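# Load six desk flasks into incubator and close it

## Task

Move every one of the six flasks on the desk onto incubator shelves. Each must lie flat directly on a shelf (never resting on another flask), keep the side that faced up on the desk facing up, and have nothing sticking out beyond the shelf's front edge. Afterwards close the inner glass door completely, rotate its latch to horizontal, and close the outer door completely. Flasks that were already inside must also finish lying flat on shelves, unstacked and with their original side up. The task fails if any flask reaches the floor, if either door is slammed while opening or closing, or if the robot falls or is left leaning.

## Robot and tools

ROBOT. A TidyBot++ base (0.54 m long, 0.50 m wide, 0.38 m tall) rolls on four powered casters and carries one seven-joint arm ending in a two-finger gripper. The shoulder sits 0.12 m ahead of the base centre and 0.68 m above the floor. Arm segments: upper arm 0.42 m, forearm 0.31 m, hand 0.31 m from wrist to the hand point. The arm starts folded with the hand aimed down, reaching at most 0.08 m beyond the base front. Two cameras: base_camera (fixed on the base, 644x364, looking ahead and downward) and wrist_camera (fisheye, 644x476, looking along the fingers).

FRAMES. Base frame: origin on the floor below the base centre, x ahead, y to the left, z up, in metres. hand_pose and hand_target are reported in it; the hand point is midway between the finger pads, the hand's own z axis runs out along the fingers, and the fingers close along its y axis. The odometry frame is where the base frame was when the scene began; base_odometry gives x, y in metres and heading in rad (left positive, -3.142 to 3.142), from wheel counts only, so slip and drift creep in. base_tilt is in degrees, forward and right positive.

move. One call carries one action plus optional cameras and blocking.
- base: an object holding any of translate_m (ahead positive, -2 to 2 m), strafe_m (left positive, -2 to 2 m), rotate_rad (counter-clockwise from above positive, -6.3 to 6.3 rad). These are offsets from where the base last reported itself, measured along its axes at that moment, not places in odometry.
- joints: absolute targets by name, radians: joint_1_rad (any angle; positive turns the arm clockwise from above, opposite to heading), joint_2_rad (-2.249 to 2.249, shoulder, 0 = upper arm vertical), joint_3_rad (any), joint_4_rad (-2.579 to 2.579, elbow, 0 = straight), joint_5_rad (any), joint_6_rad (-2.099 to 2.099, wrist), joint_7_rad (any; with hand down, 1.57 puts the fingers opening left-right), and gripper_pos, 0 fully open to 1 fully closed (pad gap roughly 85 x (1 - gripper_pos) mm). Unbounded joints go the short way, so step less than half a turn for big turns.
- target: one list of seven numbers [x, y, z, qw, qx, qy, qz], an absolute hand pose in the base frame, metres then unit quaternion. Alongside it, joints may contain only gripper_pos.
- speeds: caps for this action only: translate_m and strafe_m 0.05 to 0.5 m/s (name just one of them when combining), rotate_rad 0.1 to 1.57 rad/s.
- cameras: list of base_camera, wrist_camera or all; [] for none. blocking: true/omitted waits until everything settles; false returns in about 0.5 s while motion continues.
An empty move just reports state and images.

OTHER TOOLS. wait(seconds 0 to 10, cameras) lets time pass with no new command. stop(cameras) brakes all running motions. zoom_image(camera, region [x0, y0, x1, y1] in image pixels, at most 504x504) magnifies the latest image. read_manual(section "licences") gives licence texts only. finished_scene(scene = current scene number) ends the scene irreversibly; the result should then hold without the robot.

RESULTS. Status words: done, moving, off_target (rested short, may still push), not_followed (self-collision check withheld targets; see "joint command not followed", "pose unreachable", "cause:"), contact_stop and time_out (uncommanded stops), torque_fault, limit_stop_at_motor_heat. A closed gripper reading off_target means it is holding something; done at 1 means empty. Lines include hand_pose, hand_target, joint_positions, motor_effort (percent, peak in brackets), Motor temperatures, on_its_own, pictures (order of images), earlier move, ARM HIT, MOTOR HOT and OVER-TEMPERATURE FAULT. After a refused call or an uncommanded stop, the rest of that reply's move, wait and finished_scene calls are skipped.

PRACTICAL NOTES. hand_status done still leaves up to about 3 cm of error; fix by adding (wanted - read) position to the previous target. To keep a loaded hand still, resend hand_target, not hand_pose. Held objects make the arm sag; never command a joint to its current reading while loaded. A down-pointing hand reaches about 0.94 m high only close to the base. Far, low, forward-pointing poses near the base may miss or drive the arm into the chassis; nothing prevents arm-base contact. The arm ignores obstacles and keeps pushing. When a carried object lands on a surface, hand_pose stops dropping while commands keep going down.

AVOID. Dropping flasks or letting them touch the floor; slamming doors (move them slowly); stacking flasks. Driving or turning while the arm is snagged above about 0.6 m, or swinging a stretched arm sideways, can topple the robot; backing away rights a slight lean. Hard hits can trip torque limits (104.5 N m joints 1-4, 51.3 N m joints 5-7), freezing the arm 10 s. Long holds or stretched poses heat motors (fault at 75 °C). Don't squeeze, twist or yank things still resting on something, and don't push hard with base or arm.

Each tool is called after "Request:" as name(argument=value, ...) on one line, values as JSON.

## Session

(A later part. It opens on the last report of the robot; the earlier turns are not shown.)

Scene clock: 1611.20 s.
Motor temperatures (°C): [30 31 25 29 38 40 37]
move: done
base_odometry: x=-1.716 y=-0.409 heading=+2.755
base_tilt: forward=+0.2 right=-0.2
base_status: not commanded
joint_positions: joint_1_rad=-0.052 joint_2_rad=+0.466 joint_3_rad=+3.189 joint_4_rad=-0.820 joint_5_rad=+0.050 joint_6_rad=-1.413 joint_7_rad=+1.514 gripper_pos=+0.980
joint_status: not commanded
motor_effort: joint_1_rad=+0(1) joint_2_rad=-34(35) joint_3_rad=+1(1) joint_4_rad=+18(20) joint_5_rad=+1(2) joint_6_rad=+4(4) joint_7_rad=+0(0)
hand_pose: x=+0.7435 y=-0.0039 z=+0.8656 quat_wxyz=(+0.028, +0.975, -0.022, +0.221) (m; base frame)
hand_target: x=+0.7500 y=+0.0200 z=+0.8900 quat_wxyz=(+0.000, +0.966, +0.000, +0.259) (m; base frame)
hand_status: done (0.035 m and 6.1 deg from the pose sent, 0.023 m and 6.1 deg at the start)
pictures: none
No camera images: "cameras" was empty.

Request:
move(base={"translate_m": -0.115}, speeds={"translate_m": 0.06}, cameras=["wrist_camera"])

Request:
move(base={"translate_m": 0.03}, speeds={"translate_m": 0.1}, cameras=[])

Request:
move(target=[0.70, 0.02, 0.97, 0, 0.95, 0, 0.312], cameras=["wrist_camera"])

Request:
move(base={"translate_m": -0.22}, cameras=["wrist_camera"])

Scene clock: 1616.83 s.
Motor temperatures (°C): [30 31 25 29 38 40 37]
move: done
base_odometry: x=-1.610 y=-0.452 heading=+2.755
base_tilt: forward=+0.2 right=-0.2
base_status: done
joint_positions: joint_1_rad=-0.052 joint_2_rad=+0.457 joint_3_rad=+3.189 joint_4_rad=-0.820 joint_5_rad=+0.050 joint_6_rad=-1.408 joint_7_rad=+1.514 gripper_pos=+0.980
joint_status: not commanded
motor_effort: joint_1_rad=+0(2) joint_2_rad=-34(38) joint_3_rad=+0(1) joint_4_rad=+20(20) joint_5_rad=+1(2) joint_6_rad=+4(4) joint_7_rad=+0(1)
hand_pose: x=+0.7432 y=-0.0039 z=+0.8715 quat_wxyz=(+0.028, +0.973, -0.022, +0.227) (m; base frame)
hand_target: x=+0.7500 y=+0.0200 z=+0.8900 quat_wxyz=(+0.000, +0.966, +0.000, +0.259) (m; base frame)
hand_status: not commanded
pictures: wrist_camera
camera_calibration:
wrist_camera: T_world_to_cam=[[0.00803539, -0.999776, -0.0195893, 0.0153653], [-0.872092, 0.00257874, -0.489336, 1.13753], [0.489277, 0.0210157, -0.871875, 0.530408], [0, 0, 0, 1]] pos_world=[0.732388, 0.00128158, 1.01938]

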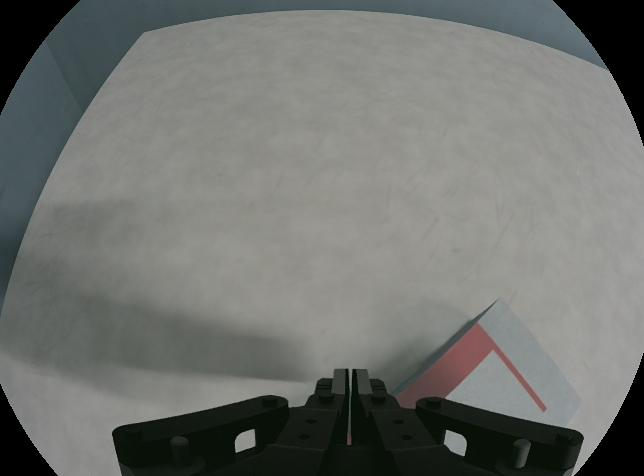

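Scene clock: 1617.63 s.
Motor temperatures (°C): [30 31 25 29 38 40 37]
move: done
base_odometry: x=-1.637 y=-0.441 heading=+2.755
base_tilt: forward=+0.3 right=-0.2
base_status: done
joint_positions: joint_1_rad=-0.052 joint_2_rad=+0.452 joint_3_rad=+3.189 joint_4_rad=-0.821 joint_5_rad=+0.050 joint_6_rad=-1.405 joint_7_rad=+1.514 gripper_pos=+0.980
joint_status: not commanded
motor_effort: joint_1_rad=+0(1) joint_2_rad=-34(37) joint_3_rad=+1(1) joint_4_rad=+20(20) joint_5_rad=+1(2) joint_6_rad=+4(5) joint_7_rad=+0(0)
hand_pose: x=+0.7429 y=-0.0039 z=+0.8746 quat_wxyz=(+0.027, +0.972, -0.022, +0.231) (m; base frame)
hand_target: x=+0.7500 y=+0.0200 z=+0.8900 quat_wxyz=(+0.000, +0.966, +0.000, +0.259) (m; base frame)
hand_status: not commanded
pictures: none
No camera images: "cameras" was empty.

Scene clock: 1619.03 s.
Motor temperatures (°C): [30 31 25 29 38 40 37]
move: done
base_odometry: x=-1.637 y=-0.441 heading=+2.755
base_tilt: forward=+0.3 right=-0.1
base_status: not commanded
joint_positions: joint_1_rad=-0.053 joint_2_rad=+0.277 joint_3_rad=+3.189 joint_4_rad=-0.854 joint_5_rad=+0.050 joint_6_rad=-1.405 joint_7_rad=+1.514 gripper_pos=+0.980
joint_status: not commanded
motor_effort: joint_1_rad=+0(0) joint_2_rad=-27(36) joint_3_rad=-1(1) joint_4_rad=+19(21) joint_5_rad=+1(2) joint_6_rad=+5(5) joint_7_rad=+0(0)
hand_pose: x=+0.6963 y=-0.0064 z=+0.9649 quat_wxyz=(+0.022, +0.954, -0.025, +0.299) (m; base frame)
hand_target: x=+0.7000 y=+0.0200 z=+0.9700 quat_wxyz=(+0.000, +0.950, +0.000, +0.312) (m; base frame)
hand_status: done (0.027 m and 4.1 deg from the pose sent, 0.107 m and 10.5 deg at the start)
pictures: wrist_camera
camera_calibration:
wrist_camera: T_world_to_cam=[[0.0112387, -0.999565, -0.0272695, 0.0202876], [-0.789568, 0.00786257, -0.613612, 1.20481], [0.61356, 0.0284274, -0.789136, 0.468615], [0, 0, 0, 1]] pos_world=[0.663529, -0.00251561, 1.10964]

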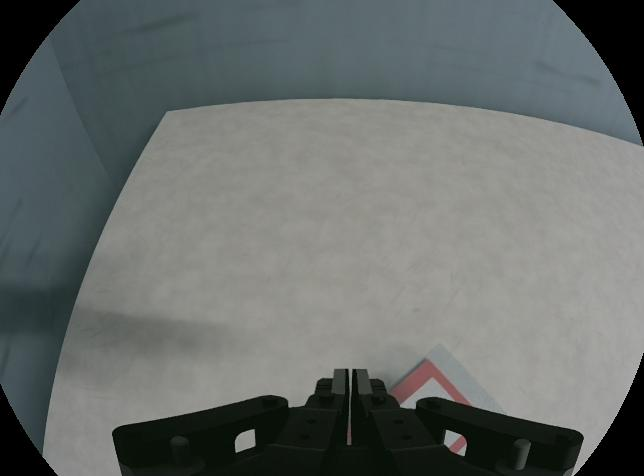

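Scene clock: 1620.73 s.
Motor temperatures (°C): [30 31 25 29 38 40 37]
move: done
base_odometry: x=-1.434 y=-0.524 heading=+2.755
base_tilt: forward=+0.3 right=-0.1
base_status: done
joint_positions: joint_1_rad=-0.054 joint_2_rad=+0.271 joint_3_rad=+3.189 joint_4_rad=-0.855 joint_5_rad=+0.050 joint_6_rad=-1.405 joint_7_rad=+1.514 gripper_pos=+0.980
joint_status: not commanded
motor_effort: joint_1_rad=+0(1) joint_2_rad=-27(33) joint_3_rad=-1(2) joint_4_rad=+18(20) joint_5_rad=+1(2) joint_6_rad=+5(5) joint_7_rad=+0(1)
hand_pose: x=+0.6945 y=-0.0058 z=+0.9678 quat_wxyz=(+0.021, +0.953, -0.025, +0.302) (m; base frame)
hand_target: x=+0.7000 y=+0.0200 z=+0.9700 quat_wxyz=(+0.000, +0.950, +0.000, +0.312) (m; base frame)
hand_status: not commanded
pictures: wrist_camera
camera_calibration:
wrist_camera: T_world_to_cam=[[0.0126175, -0.999542, -0.0275044, 0.0202382], [-0.786585, 0.00706088, -0.617442, 1.20678], [0.617353, 0.0294251, -0.786136, 0.466413], [0, 0, 0, 1]] pos_world=[0.661038, -0.00201621, 1.11234]

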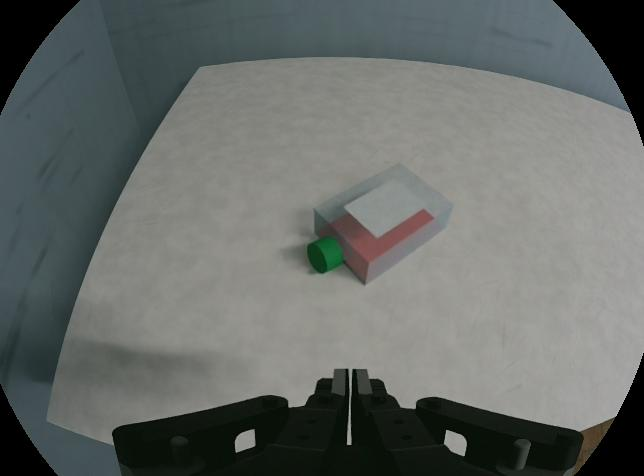

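Request:
move(base={"translate_m": -0.15, "strafe_m": 0.09}, joints={"gripper_pos": 0.3}, cameras=[])

Request:
move(target=[0.56, -0.08, 0.98, 0.2374, 0.7606, -0.395, 0.4571])

Scene clock: 1630.07 s.
Motor temperatures (°C): [30 31 25 29 38 40 37]
move: done
base_odometry: x=-1.329 y=-0.663 heading=+2.755
base_tilt: forward=+0.3 right=-0.1
base_status: done
joint_positions: joint_1_rad=-0.062 joint_2_rad=+0.270 joint_3_rad=+3.189 joint_4_rad=-0.855 joint_5_rad=+0.050 joint_6_rad=-1.405 joint_7_rad=+1.514 gripper_pos=+0.300
joint_status: all done
motor_effort: joint_1_rad=+0(3) joint_2_rad=-27(30) joint_3_rad=-1(2) joint_4_rad=+19(20) joint_5_rad=+1(1) joint_6_rad=+5(6) joint_7_rad=+0(1)
hand_pose: x=+0.6940 y=-0.0011 z=+0.9686 quat_wxyz=(+0.020, +0.953, -0.021, +0.302) (m; base frame)
hand_target: x=+0.7000 y=+0.0200 z=+0.9700 quat_wxyz=(+0.000, +0.950, +0.000, +0.312) (m; base frame)
hand_status: not commanded
pictures: none
No camera images: "cameras" was empty.

Scene clock: 1632.47 s.
Motor temperatures (°C): [30 31 25 29 38 40 37]
move: done
base_odometry: x=-1.329 y=-0.663 heading=+2.755
base_tilt: forward=+0.3 right=-0.1
base_status: not commanded
joint_positions: joint_1_rad=-0.269 joint_2_rad=+0.042 joint_3_rad=+2.977 joint_4_rad=-1.466 joint_5_rad=+0.996 joint_6_rad=-1.427 joint_7_rad=+0.200 gripper_pos=+0.300
joint_status: not commanded
motor_effort: joint_1_rad=+0(1) joint_2_rad=-18(28) joint_3_rad=+0(1) joint_4_rad=+18(20) joint_5_rad=+8(9) joint_6_rad=+1(5) joint_7_rad=+0(0)
hand_pose: x=+0.5766 y=-0.0739 z=+0.9556 quat_wxyz=(+0.223, +0.790, -0.379, +0.428) (m; base frame)
hand_target: x=+0.5600 y=-0.0800 z=+0.9800 quat_wxyz=(+0.237, +0.761, -0.395, +0.457) (m; base frame)
hand_status: done (0.030 m and 5.3 deg from the pose sent, 0.156 m and 57.7 deg at the start)
pictures: base_camera, wrist_camera
camera_calibration:
wrist_camera: T_world_to_cam=[[-0.732954, -0.680248, 0.00633878, 0.374496], [-0.337942, 0.356008, -0.871237, 1.11665], [0.590401, -0.640719, -0.490822, 0.215384], [0, 0, 0, 1]] pos_world=[0.524688, -0.00478495, 1.07621]

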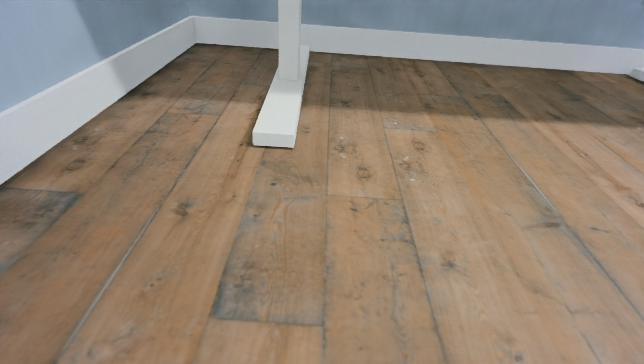

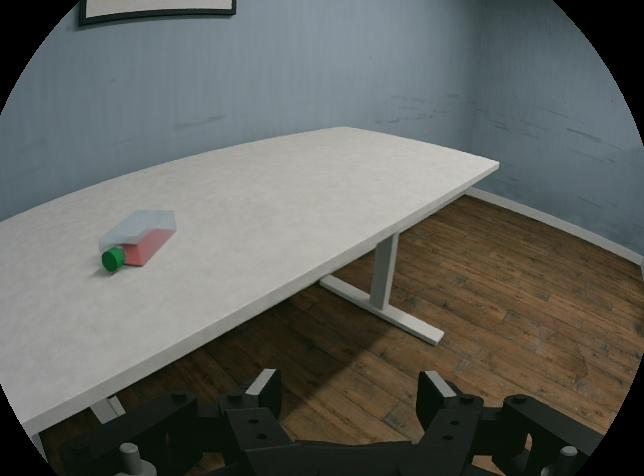

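Request:
move(base={"translate_m": 0.40, "strafe_m": 0.03}, speeds={"translate_m": 0.2})

Scene clock: 1637.63 s.
Motor temperatures (°C): [30 31 25 29 38 40 37]
move: done
base_odometry: x=-1.710 y=-0.541 heading=+2.755
base_tilt: forward=+0.1 right=-0.2
base_status: done
joint_positions: joint_1_rad=-0.271 joint_2_rad=+0.032 joint_3_rad=+2.976 joint_4_rad=-1.467 joint_5_rad=+1.000 joint_6_rad=-1.432 joint_7_rad=+0.198 gripper_pos=+0.300
joint_status: not commanded
motor_effort: joint_1_rad=+0(1) joint_2_rad=-18(22) joint_3_rad=+0(1) joint_4_rad=+18(19) joint_5_rad=+8(9) joint_6_rad=+1(2) joint_7_rad=+0(0)
hand_pose: x=+0.5730 y=-0.0748 z=+0.9601 quat_wxyz=(+0.222, +0.787, -0.381, +0.432) (m; base frame)
hand_target: x=+0.5600 y=-0.0800 z=+0.9800 quat_wxyz=(+0.237, +0.761, -0.395, +0.457) (m; base frame)
hand_status: not commanded
pictures: base_camera, wrist_camera
camera_calibration:
wrist_camera: T_world_to_cam=[[-0.734488, -0.678621, 0.000330624, 0.377991], [-0.329059, 0.355722, -0.874747, 1.11792], [0.593504, -0.6426, -0.48458, 0.211302], [0, 0, 0, 1]] pos_world=[0.520084, -0.00537523, 1.08017]

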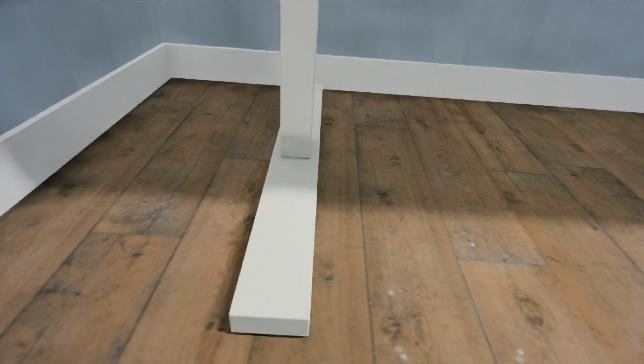

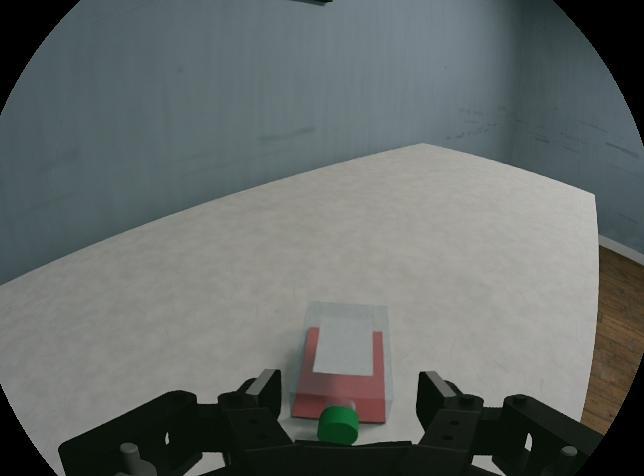

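Request:
zoom_image(camera="wrist_camera", region=[240, 270, 440, 470])

Scaled by 2.520.

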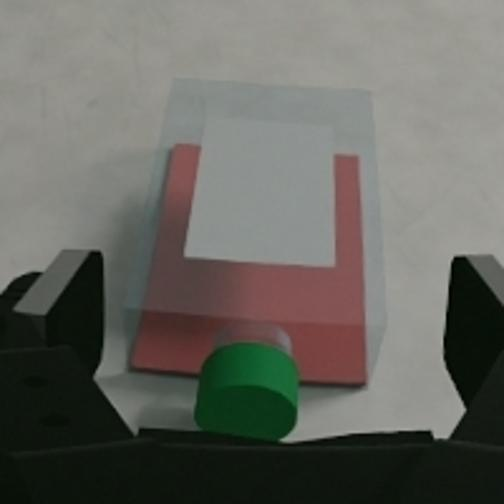

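Request:
move(target=[0.56, -0.08, 0.92, 0.2591, 0.728, -0.4232, 0.4727], cameras=["wrist_camera"])

Scene clock: 1655.57 s.
Motor temperatures (°C): [30 31 25 29 38 40 37]
move: done
base_odometry: x=-1.710 y=-0.541 heading=+2.755
base_tilt: forward=+0.3 right=-0.1
base_status: not commanded
joint_positions: joint_1_rad=-0.359 joint_2_rad=+0.056 joint_3_rad=+2.987 joint_4_rad=-1.657 joint_5_rad=+1.080 joint_6_rad=-1.432 joint_7_rad=-0.094 gripper_pos=+0.300
joint_status: not commanded
motor_effort: joint_1_rad=+0(1) joint_2_rad=-18(20) joint_3_rad=+0(1) joint_4_rad=+17(19) joint_5_rad=+8(9) joint_6_rad=-1(1) joint_7_rad=+0(1)
hand_pose: x=+0.5620 y=-0.0630 z=+0.9049 quat_wxyz=(+0.235, +0.760, -0.408, +0.447) (m; base frame)
hand_target: x=+0.5600 y=-0.0800 z=+0.9200 quat_wxyz=(+0.259, +0.728, -0.423, +0.473) (m; base frame)
hand_status: done (0.023 m and 5.7 deg from the pose sent, 0.042 m and 10.5 deg at the start)
pictures: wrist_camera
camera_calibration:
wrist_camera: T_world_to_cam=[[-0.777724, -0.628159, -0.0237159, 0.427101], [-0.261092, 0.357118, -0.896827, 1.04374], [0.571819, -0.691291, -0.441746, 0.168931], [0, 0, 0, 1]] pos_world=[0.50808, 0.0123305, 1.0208]

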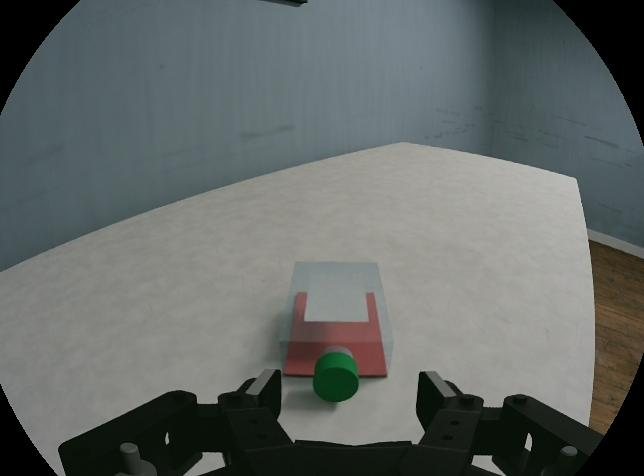

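Request:
move(target=[0.566, -0.074, 0.868, 0.2631, 0.7378, -0.4012, 0.4736], cameras=["wrist_camera"])

Request:
zoom_image(camera="wrist_camera", region=[240, 220, 440, 420])

Scene clock: 1665.97 s.
Motor temperatures (°C): [30 31 25 29 38 40 37]
move: done
base_odometry: x=-1.710 y=-0.541 heading=+2.755
base_tilt: forward=+0.3 right=-0.1
base_status: not commanded
joint_positions: joint_1_rad=-0.400 joint_2_rad=+0.091 joint_3_rad=+3.020 joint_4_rad=-1.796 joint_5_rad=+1.114 joint_6_rad=-1.431 joint_7_rad=-0.217 gripper_pos=+0.300
joint_status: not commanded
motor_effort: joint_1_rad=+0(0) joint_2_rad=-19(20) joint_3_rad=-1(1) joint_4_rad=+16(18) joint_5_rad=+8(9) joint_6_rad=-2(2) joint_7_rad=+0(1)
hand_pose: x=+0.5468 y=-0.0740 z=+0.8574 quat_wxyz=(+0.274, +0.755, -0.406, +0.437) (m; base frame)
hand_target: x=+0.5660 y=-0.0740 z=+0.8680 quat_wxyz=(+0.263, +0.738, -0.401, +0.474) (m; base frame)
hand_status: done (0.022 m and 4.8 deg from the pose sent, 0.039 m and 5.2 deg at the start)
pictures: wrist_camera
camera_calibration:
wrist_camera: T_world_to_cam=[[-0.802595, -0.59488, 0.0442524, 0.365014], [-0.286283, 0.319037, -0.90347, 1.01763], [0.523338, -0.737789, -0.426362, 0.158898], [0, 0, 0, 1]] pos_world=[0.501131, 0.00971108, 0.970992]

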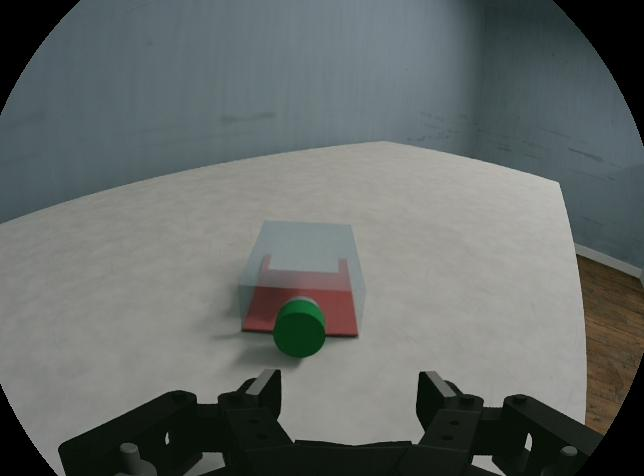

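Scaled by 2.520.

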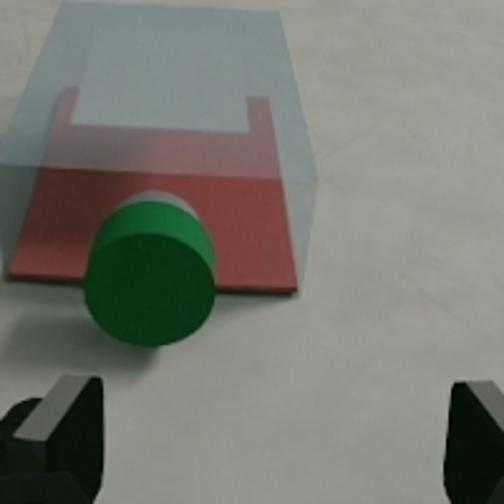

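Request:
move(target=[0.566, -0.074, 0.868, 0.2272, 0.7498, -0.3888, 0.4844], cameras=["wrist_camera"])

Request:
zoom_image(camera="wrist_camera", region=[220, 200, 420, 400])

Scene clock: 1673.37 s.
Motor temperatures (°C): [30 31 25 29 38 40 37]
move: done
base_odometry: x=-1.710 y=-0.541 heading=+2.755
base_tilt: forward=+0.2 right=-0.1
base_status: not commanded
joint_positions: joint_1_rad=-0.342 joint_2_rad=+0.069 joint_3_rad=+2.989 joint_4_rad=-1.843 joint_5_rad=+1.119 joint_6_rad=-1.356 joint_7_rad=-0.219 gripper_pos=+0.300
joint_status: not commanded
motor_effort: joint_1_rad=+0(1) joint_2_rad=-18(20) joint_3_rad=-1(1) joint_4_rad=+17(17) joint_5_rad=+8(8) joint_6_rad=-2(3) joint_7_rad=+0(1)
hand_pose: x=+0.5495 y=-0.0792 z=+0.8463 quat_wxyz=(+0.258, +0.765, -0.396, +0.438) (m; base frame)
hand_target: x=+0.5660 y=-0.0740 z=+0.8680 quat_wxyz=(+0.227, +0.750, -0.389, +0.484) (m; base frame)
hand_status: done (0.028 m and 6.6 deg from the pose sent, 0.022 m and 7.9 deg at the start)
pictures: wrist_camera
camera_calibration:
wrist_camera: T_world_to_cam=[[-0.779414, -0.625704, 0.0317433, 0.360025], [-0.297808, 0.325438, -0.897441, 1.01184], [0.551202, -0.708932, -0.439991, 0.147477], [0, 0, 0, 1]] pos_world=[0.500652, 0.000529076, 0.961526]

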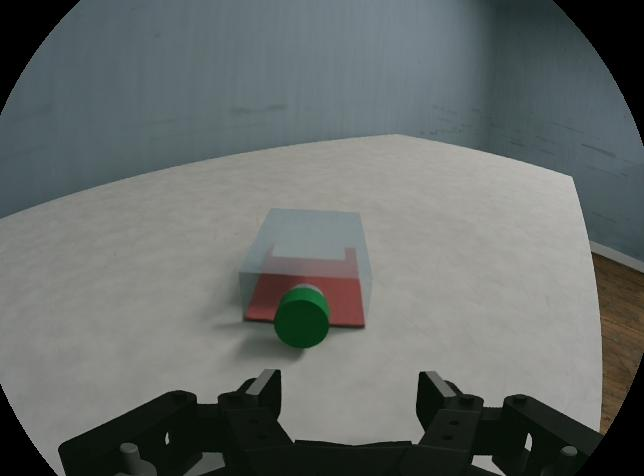

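Scaled by 2.520.

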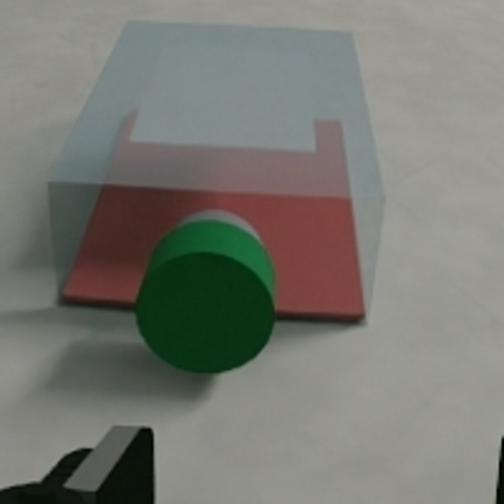

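Request:
move(target=[0.566, -0.074, 0.876, 0.199, 0.748, -0.392, 0.498], cameras=["wrist_camera"])

Request:
zoom_image(camera="wrist_camera", region=[220, 200, 420, 400])

Scene clock: 1684.03 s.
Motor temperatures (°C): [30 31 25 29 39 40 37]
move: done
base_odometry: x=-1.710 y=-0.541 heading=+2.755
base_tilt: forward=+0.3 right=-0.1
base_status: not commanded
joint_positions: joint_1_rad=-0.281 joint_2_rad=+0.028 joint_3_rad=+2.944 joint_4_rad=-1.858 joint_5_rad=+1.122 joint_6_rad=-1.301 joint_7_rad=-0.230 gripper_pos=+0.300
joint_status: not commanded
motor_effort: joint_1_rad=+0(0) joint_2_rad=-17(19) joint_3_rad=-1(2) joint_4_rad=+16(18) joint_5_rad=+8(8) joint_6_rad=-2(2) joint_7_rad=+0(0)
hand_pose: x=+0.5511 y=-0.0801 z=+0.8539 quat_wxyz=(+0.229, +0.763, -0.400, +0.453) (m; base frame)
hand_target: x=+0.5660 y=-0.0740 z=+0.8760 quat_wxyz=(+0.199, +0.748, -0.392, +0.498) (m; base frame)
hand_status: done (0.027 m and 6.5 deg from the pose sent, 0.034 m and 9.8 deg at the start)
pictures: wrist_camera
camera_calibration:
wrist_camera: T_world_to_cam=[[-0.7632, -0.645552, -0.0280642, 0.400996], [-0.262945, 0.349952, -0.899107, 1.00357], [0.590242, -0.678819, -0.436828, 0.127517], [0, 0, 0, 1]] pos_world=[0.494659, -0.00577806, 0.969276]

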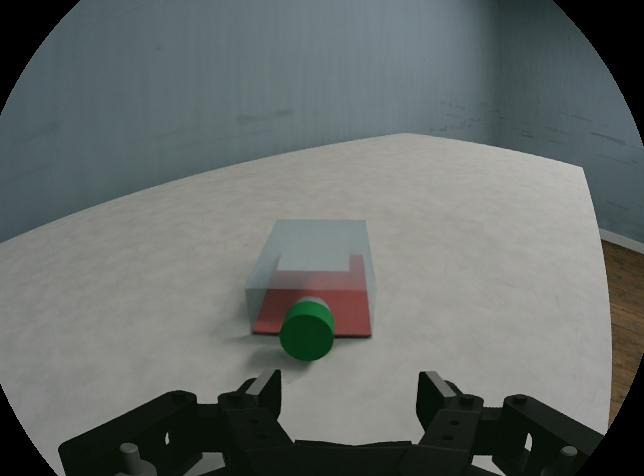

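Scaled by 2.520.

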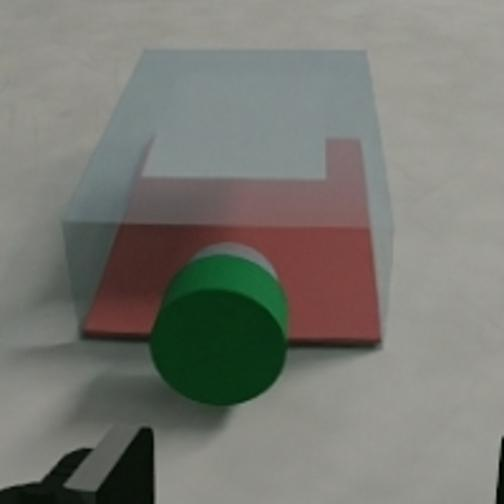

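Request:
move(base={"translate_m": 0.0188, "strafe_m": 0.0132}, speeds={"translate_m": 0.05}, cameras=["wrist_camera"])

Request:
zoom_image(camera="wrist_camera", region=[250, 200, 450, 400])

Scene clock: 1692.47 s.
Motor temperatures (°C): [30 31 25 29 39 40 37]
move: done
base_odometry: x=-1.733 y=-0.546 heading=+2.755
base_tilt: forward=+0.3 right=-0.2
base_status: done
joint_positions: joint_1_rad=-0.280 joint_2_rad=+0.025 joint_3_rad=+2.943 joint_4_rad=-1.859 joint_5_rad=+1.123 joint_6_rad=-1.299 joint_7_rad=-0.230 gripper_pos=+0.300
joint_status: not commanded
motor_effort: joint_1_rad=+0(1) joint_2_rad=-17(20) joint_3_rad=-1(1) joint_4_rad=+17(18) joint_5_rad=+8(8) joint_6_rad=-2(3) joint_7_rad=+0(1)
hand_pose: x=+0.5507 y=-0.0802 z=+0.8549 quat_wxyz=(+0.228, +0.763, -0.400, +0.454) (m; base frame)
hand_target: x=+0.5660 y=-0.0740 z=+0.8760 quat_wxyz=(+0.199, +0.748, -0.392, +0.498) (m; base frame)
hand_status: not commanded
pictures: wrist_camera
camera_calibration:
wrist_camera: T_world_to_cam=[[-0.762158, -0.646648, -0.0310131, 0.402484], [-0.260656, 0.350362, -0.899614, 1.00369], [0.592599, -0.677564, -0.435584, 0.125901], [0, 0, 0, 1]] pos_world=[0.493766, -0.00608447, 0.970259]

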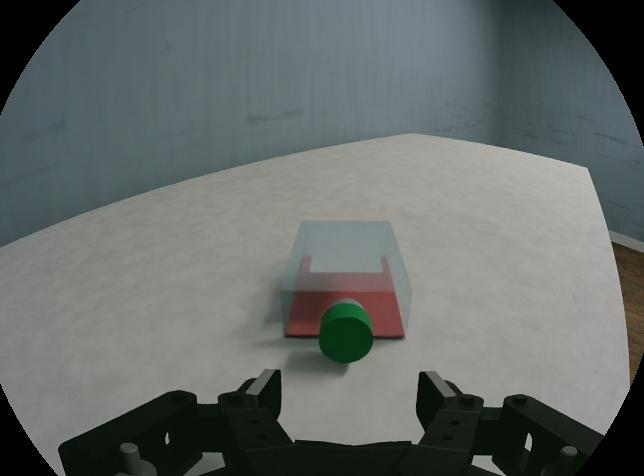

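Scaled by 2.520.

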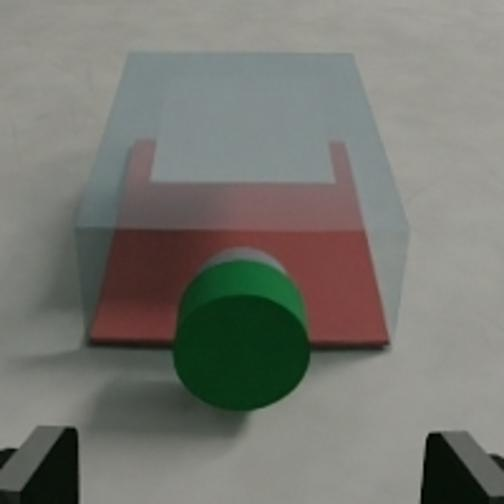

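Request:
move(base={"translate_m": 0.0245, "strafe_m": -0.0317}, speeds={"translate_m": 0.05}, cameras=["wrist_camera"])

Request:
zoom_image(camera="wrist_camera", region=[250, 240, 450, 440])

Scene clock: 1697.13 s.
Motor temperatures (°C): [30 31 25 29 39 40 37]
move: done
base_odometry: x=-1.744 y=-0.507 heading=+2.755
base_tilt: forward=+0.2 right=-0.1
base_status: done
joint_positions: joint_1_rad=-0.278 joint_2_rad=+0.024 joint_3_rad=+2.941 joint_4_rad=-1.859 joint_5_rad=+1.124 joint_6_rad=-1.299 joint_7_rad=-0.230 gripper_pos=+0.300
joint_status: not commanded
motor_effort: joint_1_rad=+0(2) joint_2_rad=-17(18) joint_3_rad=+0(2) joint_4_rad=+17(18) joint_5_rad=+8(9) joint_6_rad=-2(2) joint_7_rad=+0(1)
hand_pose: x=+0.5507 y=-0.0802 z=+0.8552 quat_wxyz=(+0.228, +0.763, -0.399, +0.455) (m; base frame)
hand_target: x=+0.5660 y=-0.0740 z=+0.8760 quat_wxyz=(+0.199, +0.748, -0.392, +0.498) (m; base frame)
hand_status: not commanded
pictures: wrist_camera
camera_calibration:
wrist_camera: T_world_to_cam=[[-0.761808, -0.647046, -0.031308, 0.402601], [-0.260258, 0.34996, -0.899885, 1.00394], [0.593224, -0.677392, -0.435001, 0.125112], [0, 0, 0, 1]] pos_world=[0.493768, -0.00608707, 0.970457]

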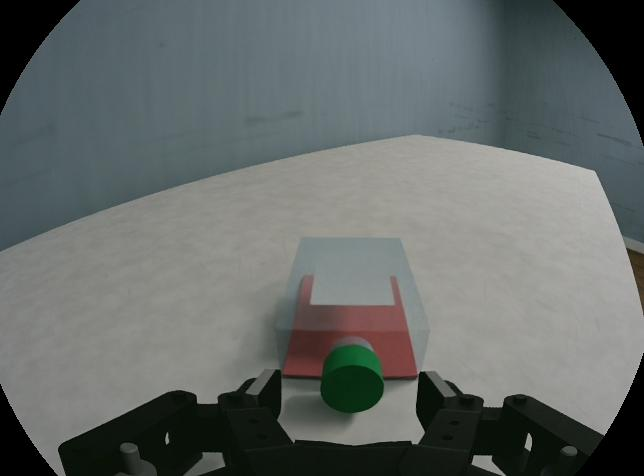

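Scaled by 2.520.

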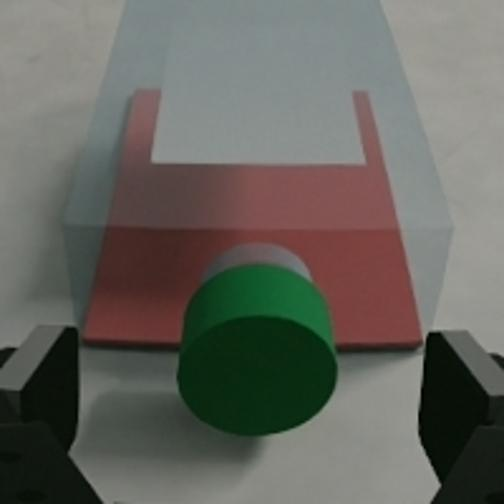

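Request:
move(target=[0.566, -0.074, 0.869, 0.199, 0.748, -0.392, 0.498], cameras=["wrist_camera"])

Request:
move(base={"translate_m": 0.0105, "strafe_m": -0.0168}, speeds={"translate_m": 0.05}, cameras=["wrist_camera"])

Request:
zoom_image(camera="wrist_camera", region=[250, 260, 450, 460])

Scene clock: 1701.90 s.
Motor temperatures (°C): [30 31 25 29 39 40 37]
move: done
base_odometry: x=-1.744 y=-0.507 heading=+2.755
base_tilt: forward=+0.3 right=+0.0
base_status: not commanded
joint_positions: joint_1_rad=-0.278 joint_2_rad=+0.024 joint_3_rad=+2.941 joint_4_rad=-1.879 joint_5_rad=+1.133 joint_6_rad=-1.293 joint_7_rad=-0.257 gripper_pos=+0.300
joint_status: not commanded
motor_effort: joint_1_rad=+1(1) joint_2_rad=-17(17) joint_3_rad=+0(1) joint_4_rad=+17(18) joint_5_rad=+8(8) joint_6_rad=-2(2) joint_7_rad=+0(0)
hand_pose: x=+0.5489 y=-0.0819 z=+0.8504 quat_wxyz=(+0.228, +0.760, -0.402, +0.457) (m; base frame)
hand_target: x=+0.5660 y=-0.0740 z=+0.8690 quat_wxyz=(+0.199, +0.748, -0.392, +0.498) (m; base frame)
hand_status: done (0.026 m and 6.0 deg from the pose sent, 0.022 m and 6.3 deg at the start)
pictures: wrist_camera
camera_calibration:
wrist_camera: T_world_to_cam=[[-0.764753, -0.643314, -0.0360546, 0.405841], [-0.25259, 0.350809, -0.901738, 0.997137], [0.592749, -0.6805, -0.430777, 0.119408], [0, 0, 0, 1]] pos_world=[0.491456, -0.00746411, 0.965227]

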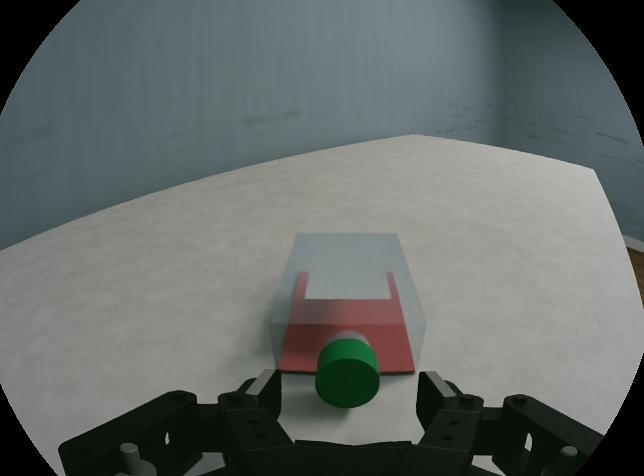

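Scene clock: 1702.80 s.
Motor temperatures (°C): [30 31 25 29 39 40 37]
move: done
base_odometry: x=-1.748 y=-0.488 heading=+2.755
base_tilt: forward=+0.2 right=-0.1
base_status: done
joint_positions: joint_1_rad=-0.278 joint_2_rad=+0.024 joint_3_rad=+2.940 joint_4_rad=-1.879 joint_5_rad=+1.133 joint_6_rad=-1.293 joint_7_rad=-0.257 gripper_pos=+0.300
joint_status: not commanded
motor_effort: joint_1_rad=+0(2) joint_2_rad=-16(18) joint_3_rad=+0(2) joint_4_rad=+17(17) joint_5_rad=+8(9) joint_6_rad=-2(2) joint_7_rad=+0(0)
hand_pose: x=+0.5490 y=-0.0816 z=+0.8505 quat_wxyz=(+0.227, +0.761, -0.401, +0.457) (m; base frame)
hand_target: x=+0.5660 y=-0.0740 z=+0.8690 quat_wxyz=(+0.199, +0.748, -0.392, +0.498) (m; base frame)
hand_status: not commanded
pictures: wrist_camera
camera_calibration:
wrist_camera: T_world_to_cam=[[-0.764033, -0.64416, -0.0361997, 0.405814], [-0.252829, 0.350555, -0.90177, 0.99718], [0.593574, -0.67983, -0.430698, 0.119129], [0, 0, 0, 1]] pos_world=[0.49146, -0.00716935, 0.965226]

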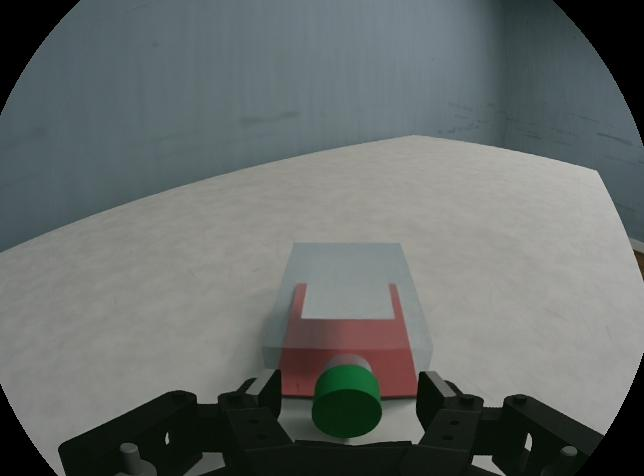

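Scaled by 2.520.

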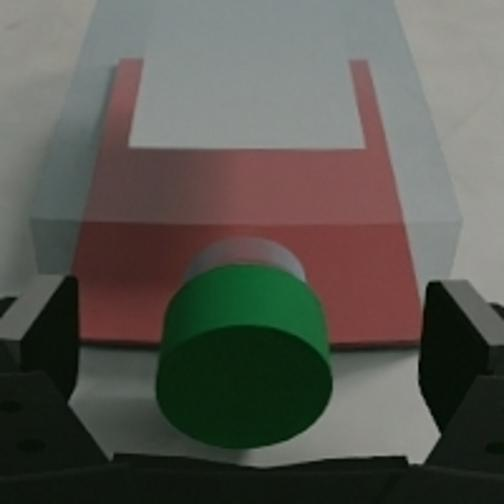

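Request:
move(joints={"gripper_pos": 0.6}, cameras=["wrist_camera"])

Request:
move(joints={"gripper_pos": 0.9}, cameras=["wrist_camera"])

Scene clock: 1706.63 s.
Motor temperatures (°C): [30 31 25 29 39 40 37]
move: done
base_odometry: x=-1.748 y=-0.488 heading=+2.755
base_tilt: forward=+0.3 right=-0.1
base_status: not commanded
joint_positions: joint_1_rad=-0.278 joint_2_rad=+0.024 joint_3_rad=+2.940 joint_4_rad=-1.879 joint_5_rad=+1.133 joint_6_rad=-1.293 joint_7_rad=-0.257 gripper_pos=+0.600
joint_status: all done
motor_effort: joint_1_rad=+0(0) joint_2_rad=-17(17) joint_3_rad=+0(1) joint_4_rad=+16(18) joint_5_rad=+8(8) joint_6_rad=-2(2) joint_7_rad=+0(1)
hand_pose: x=+0.5490 y=-0.0816 z=+0.8505 quat_wxyz=(+0.227, +0.761, -0.401, +0.457) (m; base frame)
hand_target: x=+0.5660 y=-0.0740 z=+0.8690 quat_wxyz=(+0.199, +0.748, -0.392, +0.498) (m; base frame)
hand_status: not commanded
pictures: wrist_camera
camera_calibration:
wrist_camera: T_world_to_cam=[[-0.764033, -0.64416, -0.0361997, 0.405814], [-0.252829, 0.350555, -0.90177, 0.99718], [0.593574, -0.67983, -0.430698, 0.119129], [0, 0, 0, 1]] pos_world=[0.49146, -0.00716935, 0.965226]

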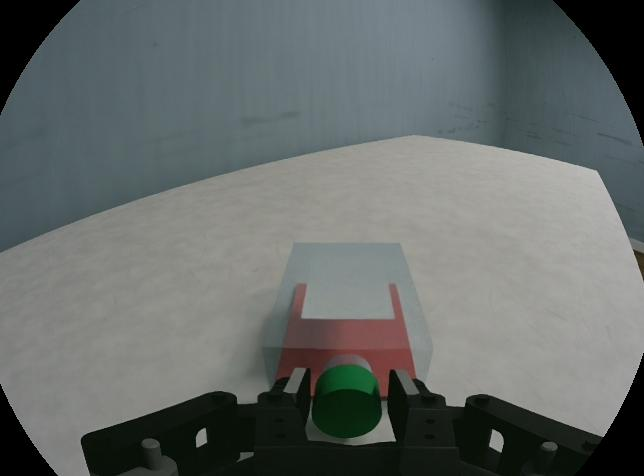

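Scene clock: 1707.33 s.
Motor temperatures (°C): [30 31 25 29 39 40 37]
move: off_target
base_odometry: x=-1.748 y=-0.488 heading=+2.755
base_tilt: forward=+0.2 right=-0.1
base_status: not commanded
joint_positions: joint_1_rad=-0.278 joint_2_rad=+0.024 joint_3_rad=+2.940 joint_4_rad=-1.879 joint_5_rad=+1.135 joint_6_rad=-1.293 joint_7_rad=-0.257 gripper_pos=+0.712
joint_status: gripper_pos off_target (ended at +0.712, target +0.900)
motor_effort: joint_1_rad=+0(1) joint_2_rad=-17(17) joint_3_rad=-1(1) joint_4_rad=+17(18) joint_5_rad=+8(8) joint_6_rad=-2(2) joint_7_rad=+0(1)
hand_pose: x=+0.5494 y=-0.0818 z=+0.8511 quat_wxyz=(+0.228, +0.760, -0.401, +0.458) (m; base frame)
hand_target: x=+0.5660 y=-0.0740 z=+0.8690 quat_wxyz=(+0.199, +0.748, -0.392, +0.498) (m; base frame)
hand_status: not commanded
pictures: wrist_camera
camera_calibration:
wrist_camera: T_world_to_cam=[[-0.763418, -0.644916, -0.0357237, 0.405217], [-0.251963, 0.348274, -0.902895, 0.998331], [0.594733, -0.680285, -0.428374, 0.116402], [0, 0, 0, 1]] pos_world=[0.491664, -0.00717506, 0.965728]

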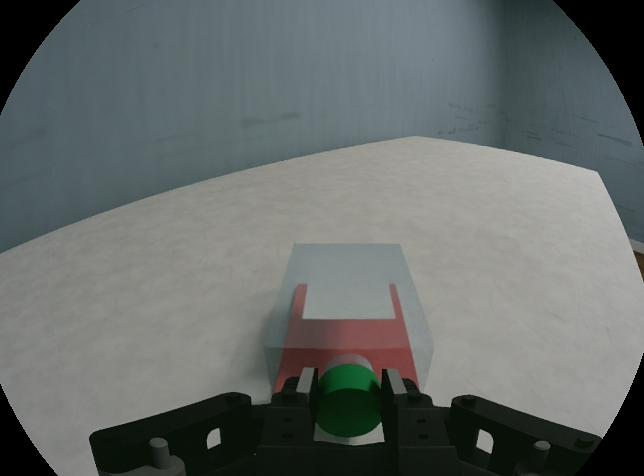

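Request:
move(joints={"gripper_pos": 0.55}, cameras=[])

Request:
move(target=[0.566, -0.074, 0.865, 0.199, 0.748, -0.392, 0.498], cameras=["wrist_camera"])

Request:
zoom_image(camera="wrist_camera", region=[250, 260, 450, 460])

Scene clock: 1710.50 s.
Motor temperatures (°C): [30 31 25 29 39 40 37]
move: done
base_odometry: x=-1.748 y=-0.488 heading=+2.755
base_tilt: forward=+0.3 right=-0.1
base_status: not commanded
joint_positions: joint_1_rad=-0.278 joint_2_rad=+0.024 joint_3_rad=+2.940 joint_4_rad=-1.879 joint_5_rad=+1.135 joint_6_rad=-1.293 joint_7_rad=-0.257 gripper_pos=+0.550
joint_status: all done
motor_effort: joint_1_rad=+0(0) joint_2_rad=-17(17) joint_3_rad=+0(1) joint_4_rad=+17(18) joint_5_rad=+8(8) joint_6_rad=-2(2) joint_7_rad=+0(1)
hand_pose: x=+0.5494 y=-0.0818 z=+0.8511 quat_wxyz=(+0.228, +0.760, -0.401, +0.458) (m; base frame)
hand_target: x=+0.5660 y=-0.0740 z=+0.8690 quat_wxyz=(+0.199, +0.748, -0.392, +0.498) (m; base frame)
hand_status: not commanded
pictures: none
No camera images: "cameras" was empty.

Scene clock: 1711.03 s.
Motor temperatures (°C): [30 31 25 29 39 40 37]
move: done
base_odometry: x=-1.748 y=-0.488 heading=+2.755
base_tilt: forward=+0.3 right=-0.1
base_status: not commanded
joint_positions: joint_1_rad=-0.278 joint_2_rad=+0.024 joint_3_rad=+2.940 joint_4_rad=-1.889 joint_5_rad=+1.139 joint_6_rad=-1.290 joint_7_rad=-0.271 gripper_pos=+0.550
joint_status: not commanded
motor_effort: joint_1_rad=+0(0) joint_2_rad=-17(18) joint_3_rad=-1(1) joint_4_rad=+16(18) joint_5_rad=+8(8) joint_6_rad=-2(2) joint_7_rad=+0(0)
hand_pose: x=+0.5484 y=-0.0825 z=+0.8486 quat_wxyz=(+0.227, +0.759, -0.402, +0.459) (m; base frame)
hand_target: x=+0.5660 y=-0.0740 z=+0.8650 quat_wxyz=(+0.199, +0.748, -0.392, +0.498) (m; base frame)
hand_status: done (0.026 m and 5.8 deg from the pose sent, 0.023 m and 5.9 deg at the start)
pictures: wrist_camera
camera_calibration:
wrist_camera: T_world_to_cam=[[-0.765092, -0.64272, -0.0393149, 0.408053], [-0.247698, 0.350118, -0.903362, 0.994181], [0.594374, -0.681417, -0.427073, 0.114403], [0, 0, 0, 1]] pos_world=[0.490457, -0.00786087, 0.963006]

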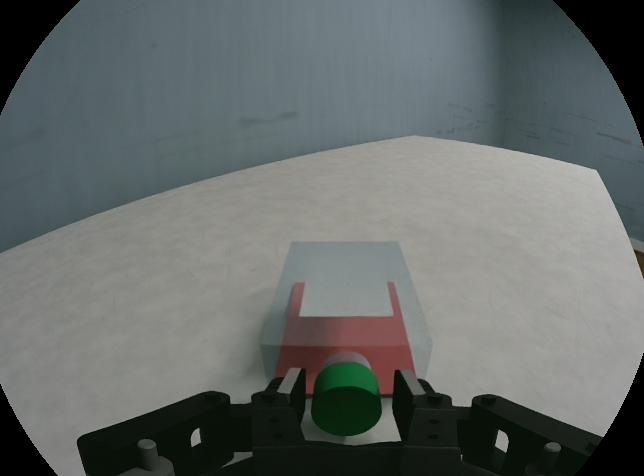

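Scaled by 2.520.

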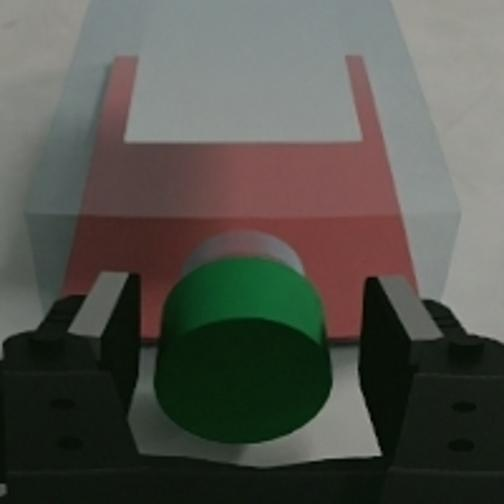

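Request:
move(target=[0.566, -0.074, 0.860, 0.199, 0.748, -0.392, 0.498], cameras=["wrist_camera"])

Request:
zoom_image(camera="wrist_camera", region=[250, 260, 450, 460])

Scene clock: 1713.97 s.
Motor temperatures (°C): [30 31 25 29 39 40 37]
move: done
base_odometry: x=-1.748 y=-0.488 heading=+2.755
base_tilt: forward=+0.2 right=-0.2
base_status: not commanded
joint_positions: joint_1_rad=-0.278 joint_2_rad=+0.024 joint_3_rad=+2.940 joint_4_rad=-1.902 joint_5_rad=+1.144 joint_6_rad=-1.285 joint_7_rad=-0.288 gripper_pos=+0.550
joint_status: not commanded
motor_effort: joint_1_rad=+0(0) joint_2_rad=-17(17) joint_3_rad=-1(1) joint_4_rad=+16(18) joint_5_rad=+7(8) joint_6_rad=-2(2) joint_7_rad=+0(1)
hand_pose: x=+0.5473 y=-0.0834 z=+0.8453 quat_wxyz=(+0.227, +0.758, -0.404, +0.460) (m; base frame)
hand_target: x=+0.5660 y=-0.0740 z=+0.8600 quat_wxyz=(+0.199, +0.748, -0.392, +0.498) (m; base frame)
hand_status: done (0.026 m and 5.7 deg from the pose sent, 0.023 m and 5.8 deg at the start)
pictures: wrist_camera
camera_calibration:
wrist_camera: T_world_to_cam=[[-0.766499, -0.640783, -0.0433117, 0.410877], [-0.242747, 0.351487, -0.904174, 0.989385], [0.594603, -0.682535, -0.424963, 0.111092], [0, 0, 0, 1]] pos_world=[0.489052, -0.00864849, 0.959582]

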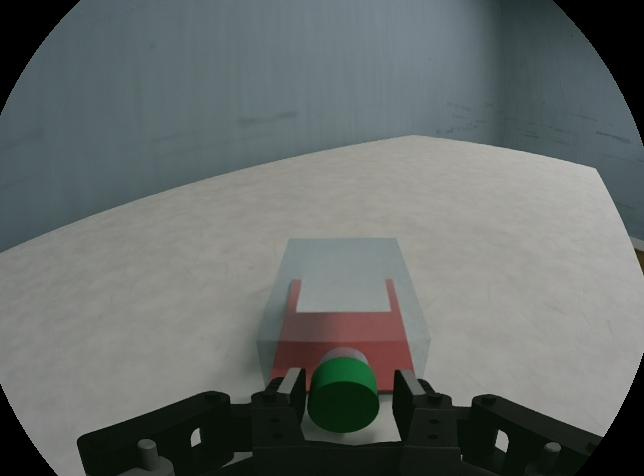

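Scaled by 2.520.

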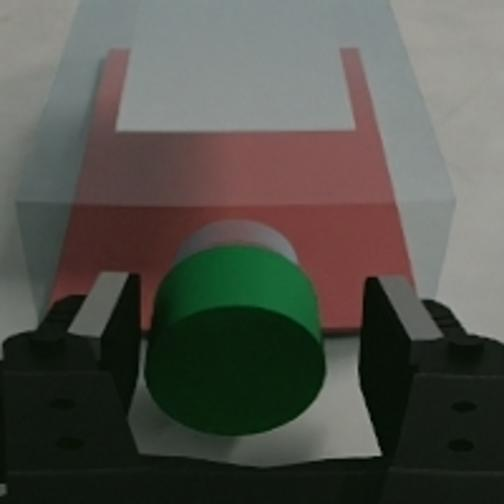

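Request:
move(base={"translate_m": 0.0022, "strafe_m": 0.0013}, speeds={"translate_m": 0.05}, cameras=[])

Request:
move(joints={"gripper_pos": 0.9}, cameras=["wrist_camera"])

Scene clock: 1716.53 s.
Motor temperatures (°C): [30 31 25 29 39 40 37]
move: done
base_odometry: x=-1.750 y=-0.488 heading=+2.755
base_tilt: forward=+0.3 right=-0.1
base_status: done
joint_positions: joint_1_rad=-0.278 joint_2_rad=+0.024 joint_3_rad=+2.940 joint_4_rad=-1.902 joint_5_rad=+1.145 joint_6_rad=-1.283 joint_7_rad=-0.288 gripper_pos=+0.550
joint_status: not commanded
motor_effort: joint_1_rad=+1(1) joint_2_rad=-17(21) joint_3_rad=+0(1) joint_4_rad=+17(18) joint_5_rad=+8(8) joint_6_rad=-2(3) joint_7_rad=+0(0)
hand_pose: x=+0.5476 y=-0.0831 z=+0.8455 quat_wxyz=(+0.226, +0.758, -0.404, +0.460) (m; base frame)
hand_target: x=+0.5660 y=-0.0740 z=+0.8600 quat_wxyz=(+0.199, +0.748, -0.392, +0.498) (m; base frame)
hand_status: not commanded
pictures: none
No camera images: "cameras" was empty.

Scene clock: 1717.27 s.
Motor temperatures (°C): [30 31 25 29 39 40 37]
move: off_target
base_odometry: x=-1.750 y=-0.488 heading=+2.755
base_tilt: forward=+0.3 right=-0.2
base_status: not commanded
joint_positions: joint_1_rad=-0.278 joint_2_rad=+0.024 joint_3_rad=+2.940 joint_4_rad=-1.902 joint_5_rad=+1.146 joint_6_rad=-1.283 joint_7_rad=-0.288 gripper_pos=+0.700
joint_status: gripper_pos off_target (ended at +0.700, target +0.900)
motor_effort: joint_1_rad=+0(1) joint_2_rad=-16(17) joint_3_rad=-1(1) joint_4_rad=+17(17) joint_5_rad=+8(8) joint_6_rad=-2(2) joint_7_rad=+0(1)
hand_pose: x=+0.5478 y=-0.0832 z=+0.8458 quat_wxyz=(+0.226, +0.758, -0.403, +0.461) (m; base frame)
hand_target: x=+0.5660 y=-0.0740 z=+0.8600 quat_wxyz=(+0.199, +0.748, -0.392, +0.498) (m; base frame)
hand_status: not commanded
pictures: wrist_camera
camera_calibration:
wrist_camera: T_world_to_cam=[[-0.764893, -0.642662, -0.04386, 0.410831], [-0.242186, 0.350006, -0.904899, 0.990081], [0.596895, -0.681529, -0.423361, 0.108503], [0, 0, 0, 1]] pos_world=[0.489261, -0.00856058, 0.959878]

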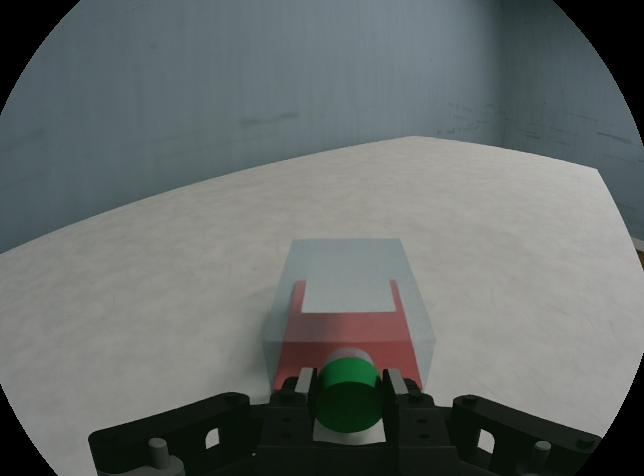

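Request:
move(target=[0.566, -0.074, 0.91, 0.199, 0.748, -0.392, 0.498], cameras=["wrist_camera"])

Request:
move(target=[0.54, -0.074, 1.0, 0.215, 0.748, -0.392, 0.491], cameras=["wrist_camera"])

Scene clock: 1722.17 s.
Motor temperatures (°C): [30 31 25 29 39 40 37]
move: done
base_odometry: x=-1.750 y=-0.488 heading=+2.755
base_tilt: forward=+0.3 right=-0.1
base_status: not commanded
joint_positions: joint_1_rad=-0.250 joint_2_rad=+0.010 joint_3_rad=+2.918 joint_4_rad=-1.797 joint_5_rad=+1.146 joint_6_rad=-1.283 joint_7_rad=-0.235 gripper_pos=+0.700
joint_status: not commanded
motor_effort: joint_1_rad=+0(0) joint_2_rad=-17(19) joint_3_rad=+0(1) joint_4_rad=+18(19) joint_5_rad=+9(10) joint_6_rad=-1(2) joint_7_rad=+0(0)
hand_pose: x=+0.5666 y=-0.0751 z=+0.8881 quat_wxyz=(+0.199, +0.747, -0.409, +0.484) (m; base frame)
hand_target: x=+0.5660 y=-0.0740 z=+0.9100 quat_wxyz=(+0.199, +0.748, -0.392, +0.498) (m; base frame)
hand_status: done (0.022 m and 2.5 deg from the pose sent, 0.067 m and 5.5 deg at the start)
pictures: wrist_camera
camera_calibration:
wrist_camera: T_world_to_cam=[[-0.74716, -0.65518, -0.11176, 0.481542], [-0.185892, 0.367436, -0.911282, 1.00511], [0.638119, -0.660098, -0.396326, 0.0749737], [0, 0, 0, 1]] pos_world=[0.498789, -0.00432749, 0.999473]

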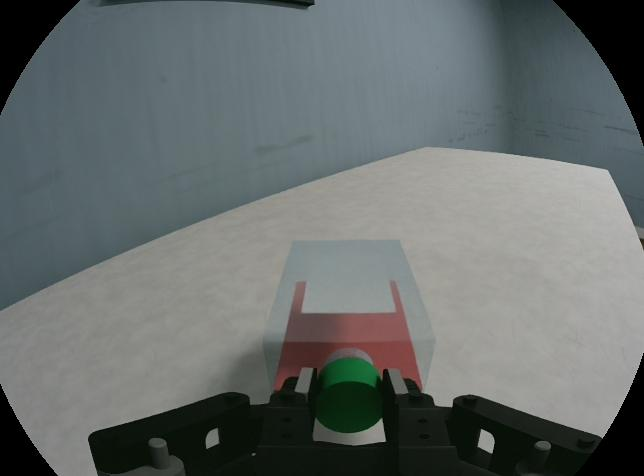

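Scene clock: 1723.77 s.
Motor temperatures (°C): [30 31 25 29 39 40 37]
move: done
base_odometry: x=-1.750 y=-0.488 heading=+2.755
base_tilt: forward=+0.3 right=-0.1
base_status: not commanded
joint_positions: joint_1_rad=-0.177 joint_2_rad=-0.037 joint_3_rad=+2.824 joint_4_rad=-1.550 joint_5_rad=+1.146 joint_6_rad=-1.403 joint_7_rad=+0.030 gripper_pos=+0.700
joint_status: not commanded
motor_effort: joint_1_rad=+0(1) joint_2_rad=-16(19) joint_3_rad=+0(1) joint_4_rad=+19(19) joint_5_rad=+10(10) joint_6_rad=+1(1) joint_7_rad=+0(1)
hand_pose: x=+0.5614 y=-0.0732 z=+0.9993 quat_wxyz=(+0.207, +0.736, -0.389, +0.514) (m; base frame)
hand_target: x=+0.5400 y=-0.0740 z=+1.0000 quat_wxyz=(+0.215, +0.748, -0.392, +0.491) (m; base frame)
hand_status: done (0.021 m and 3.1 deg from the pose sent, 0.115 m and 2.8 deg at the start)
pictures: wrist_camera
camera_calibration:
wrist_camera: T_world_to_cam=[[-0.726701, -0.679519, -0.100795, 0.467121], [-0.156416, 0.306549, -0.938915, 1.11148], [0.668909, -0.666545, -0.329057, 0.0387056], [0, 0, 0, 1]] pos_world=[0.48742, 0.00249439, 1.1034]

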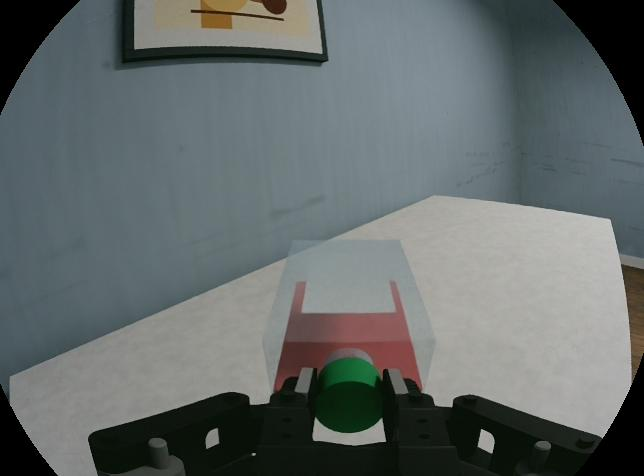

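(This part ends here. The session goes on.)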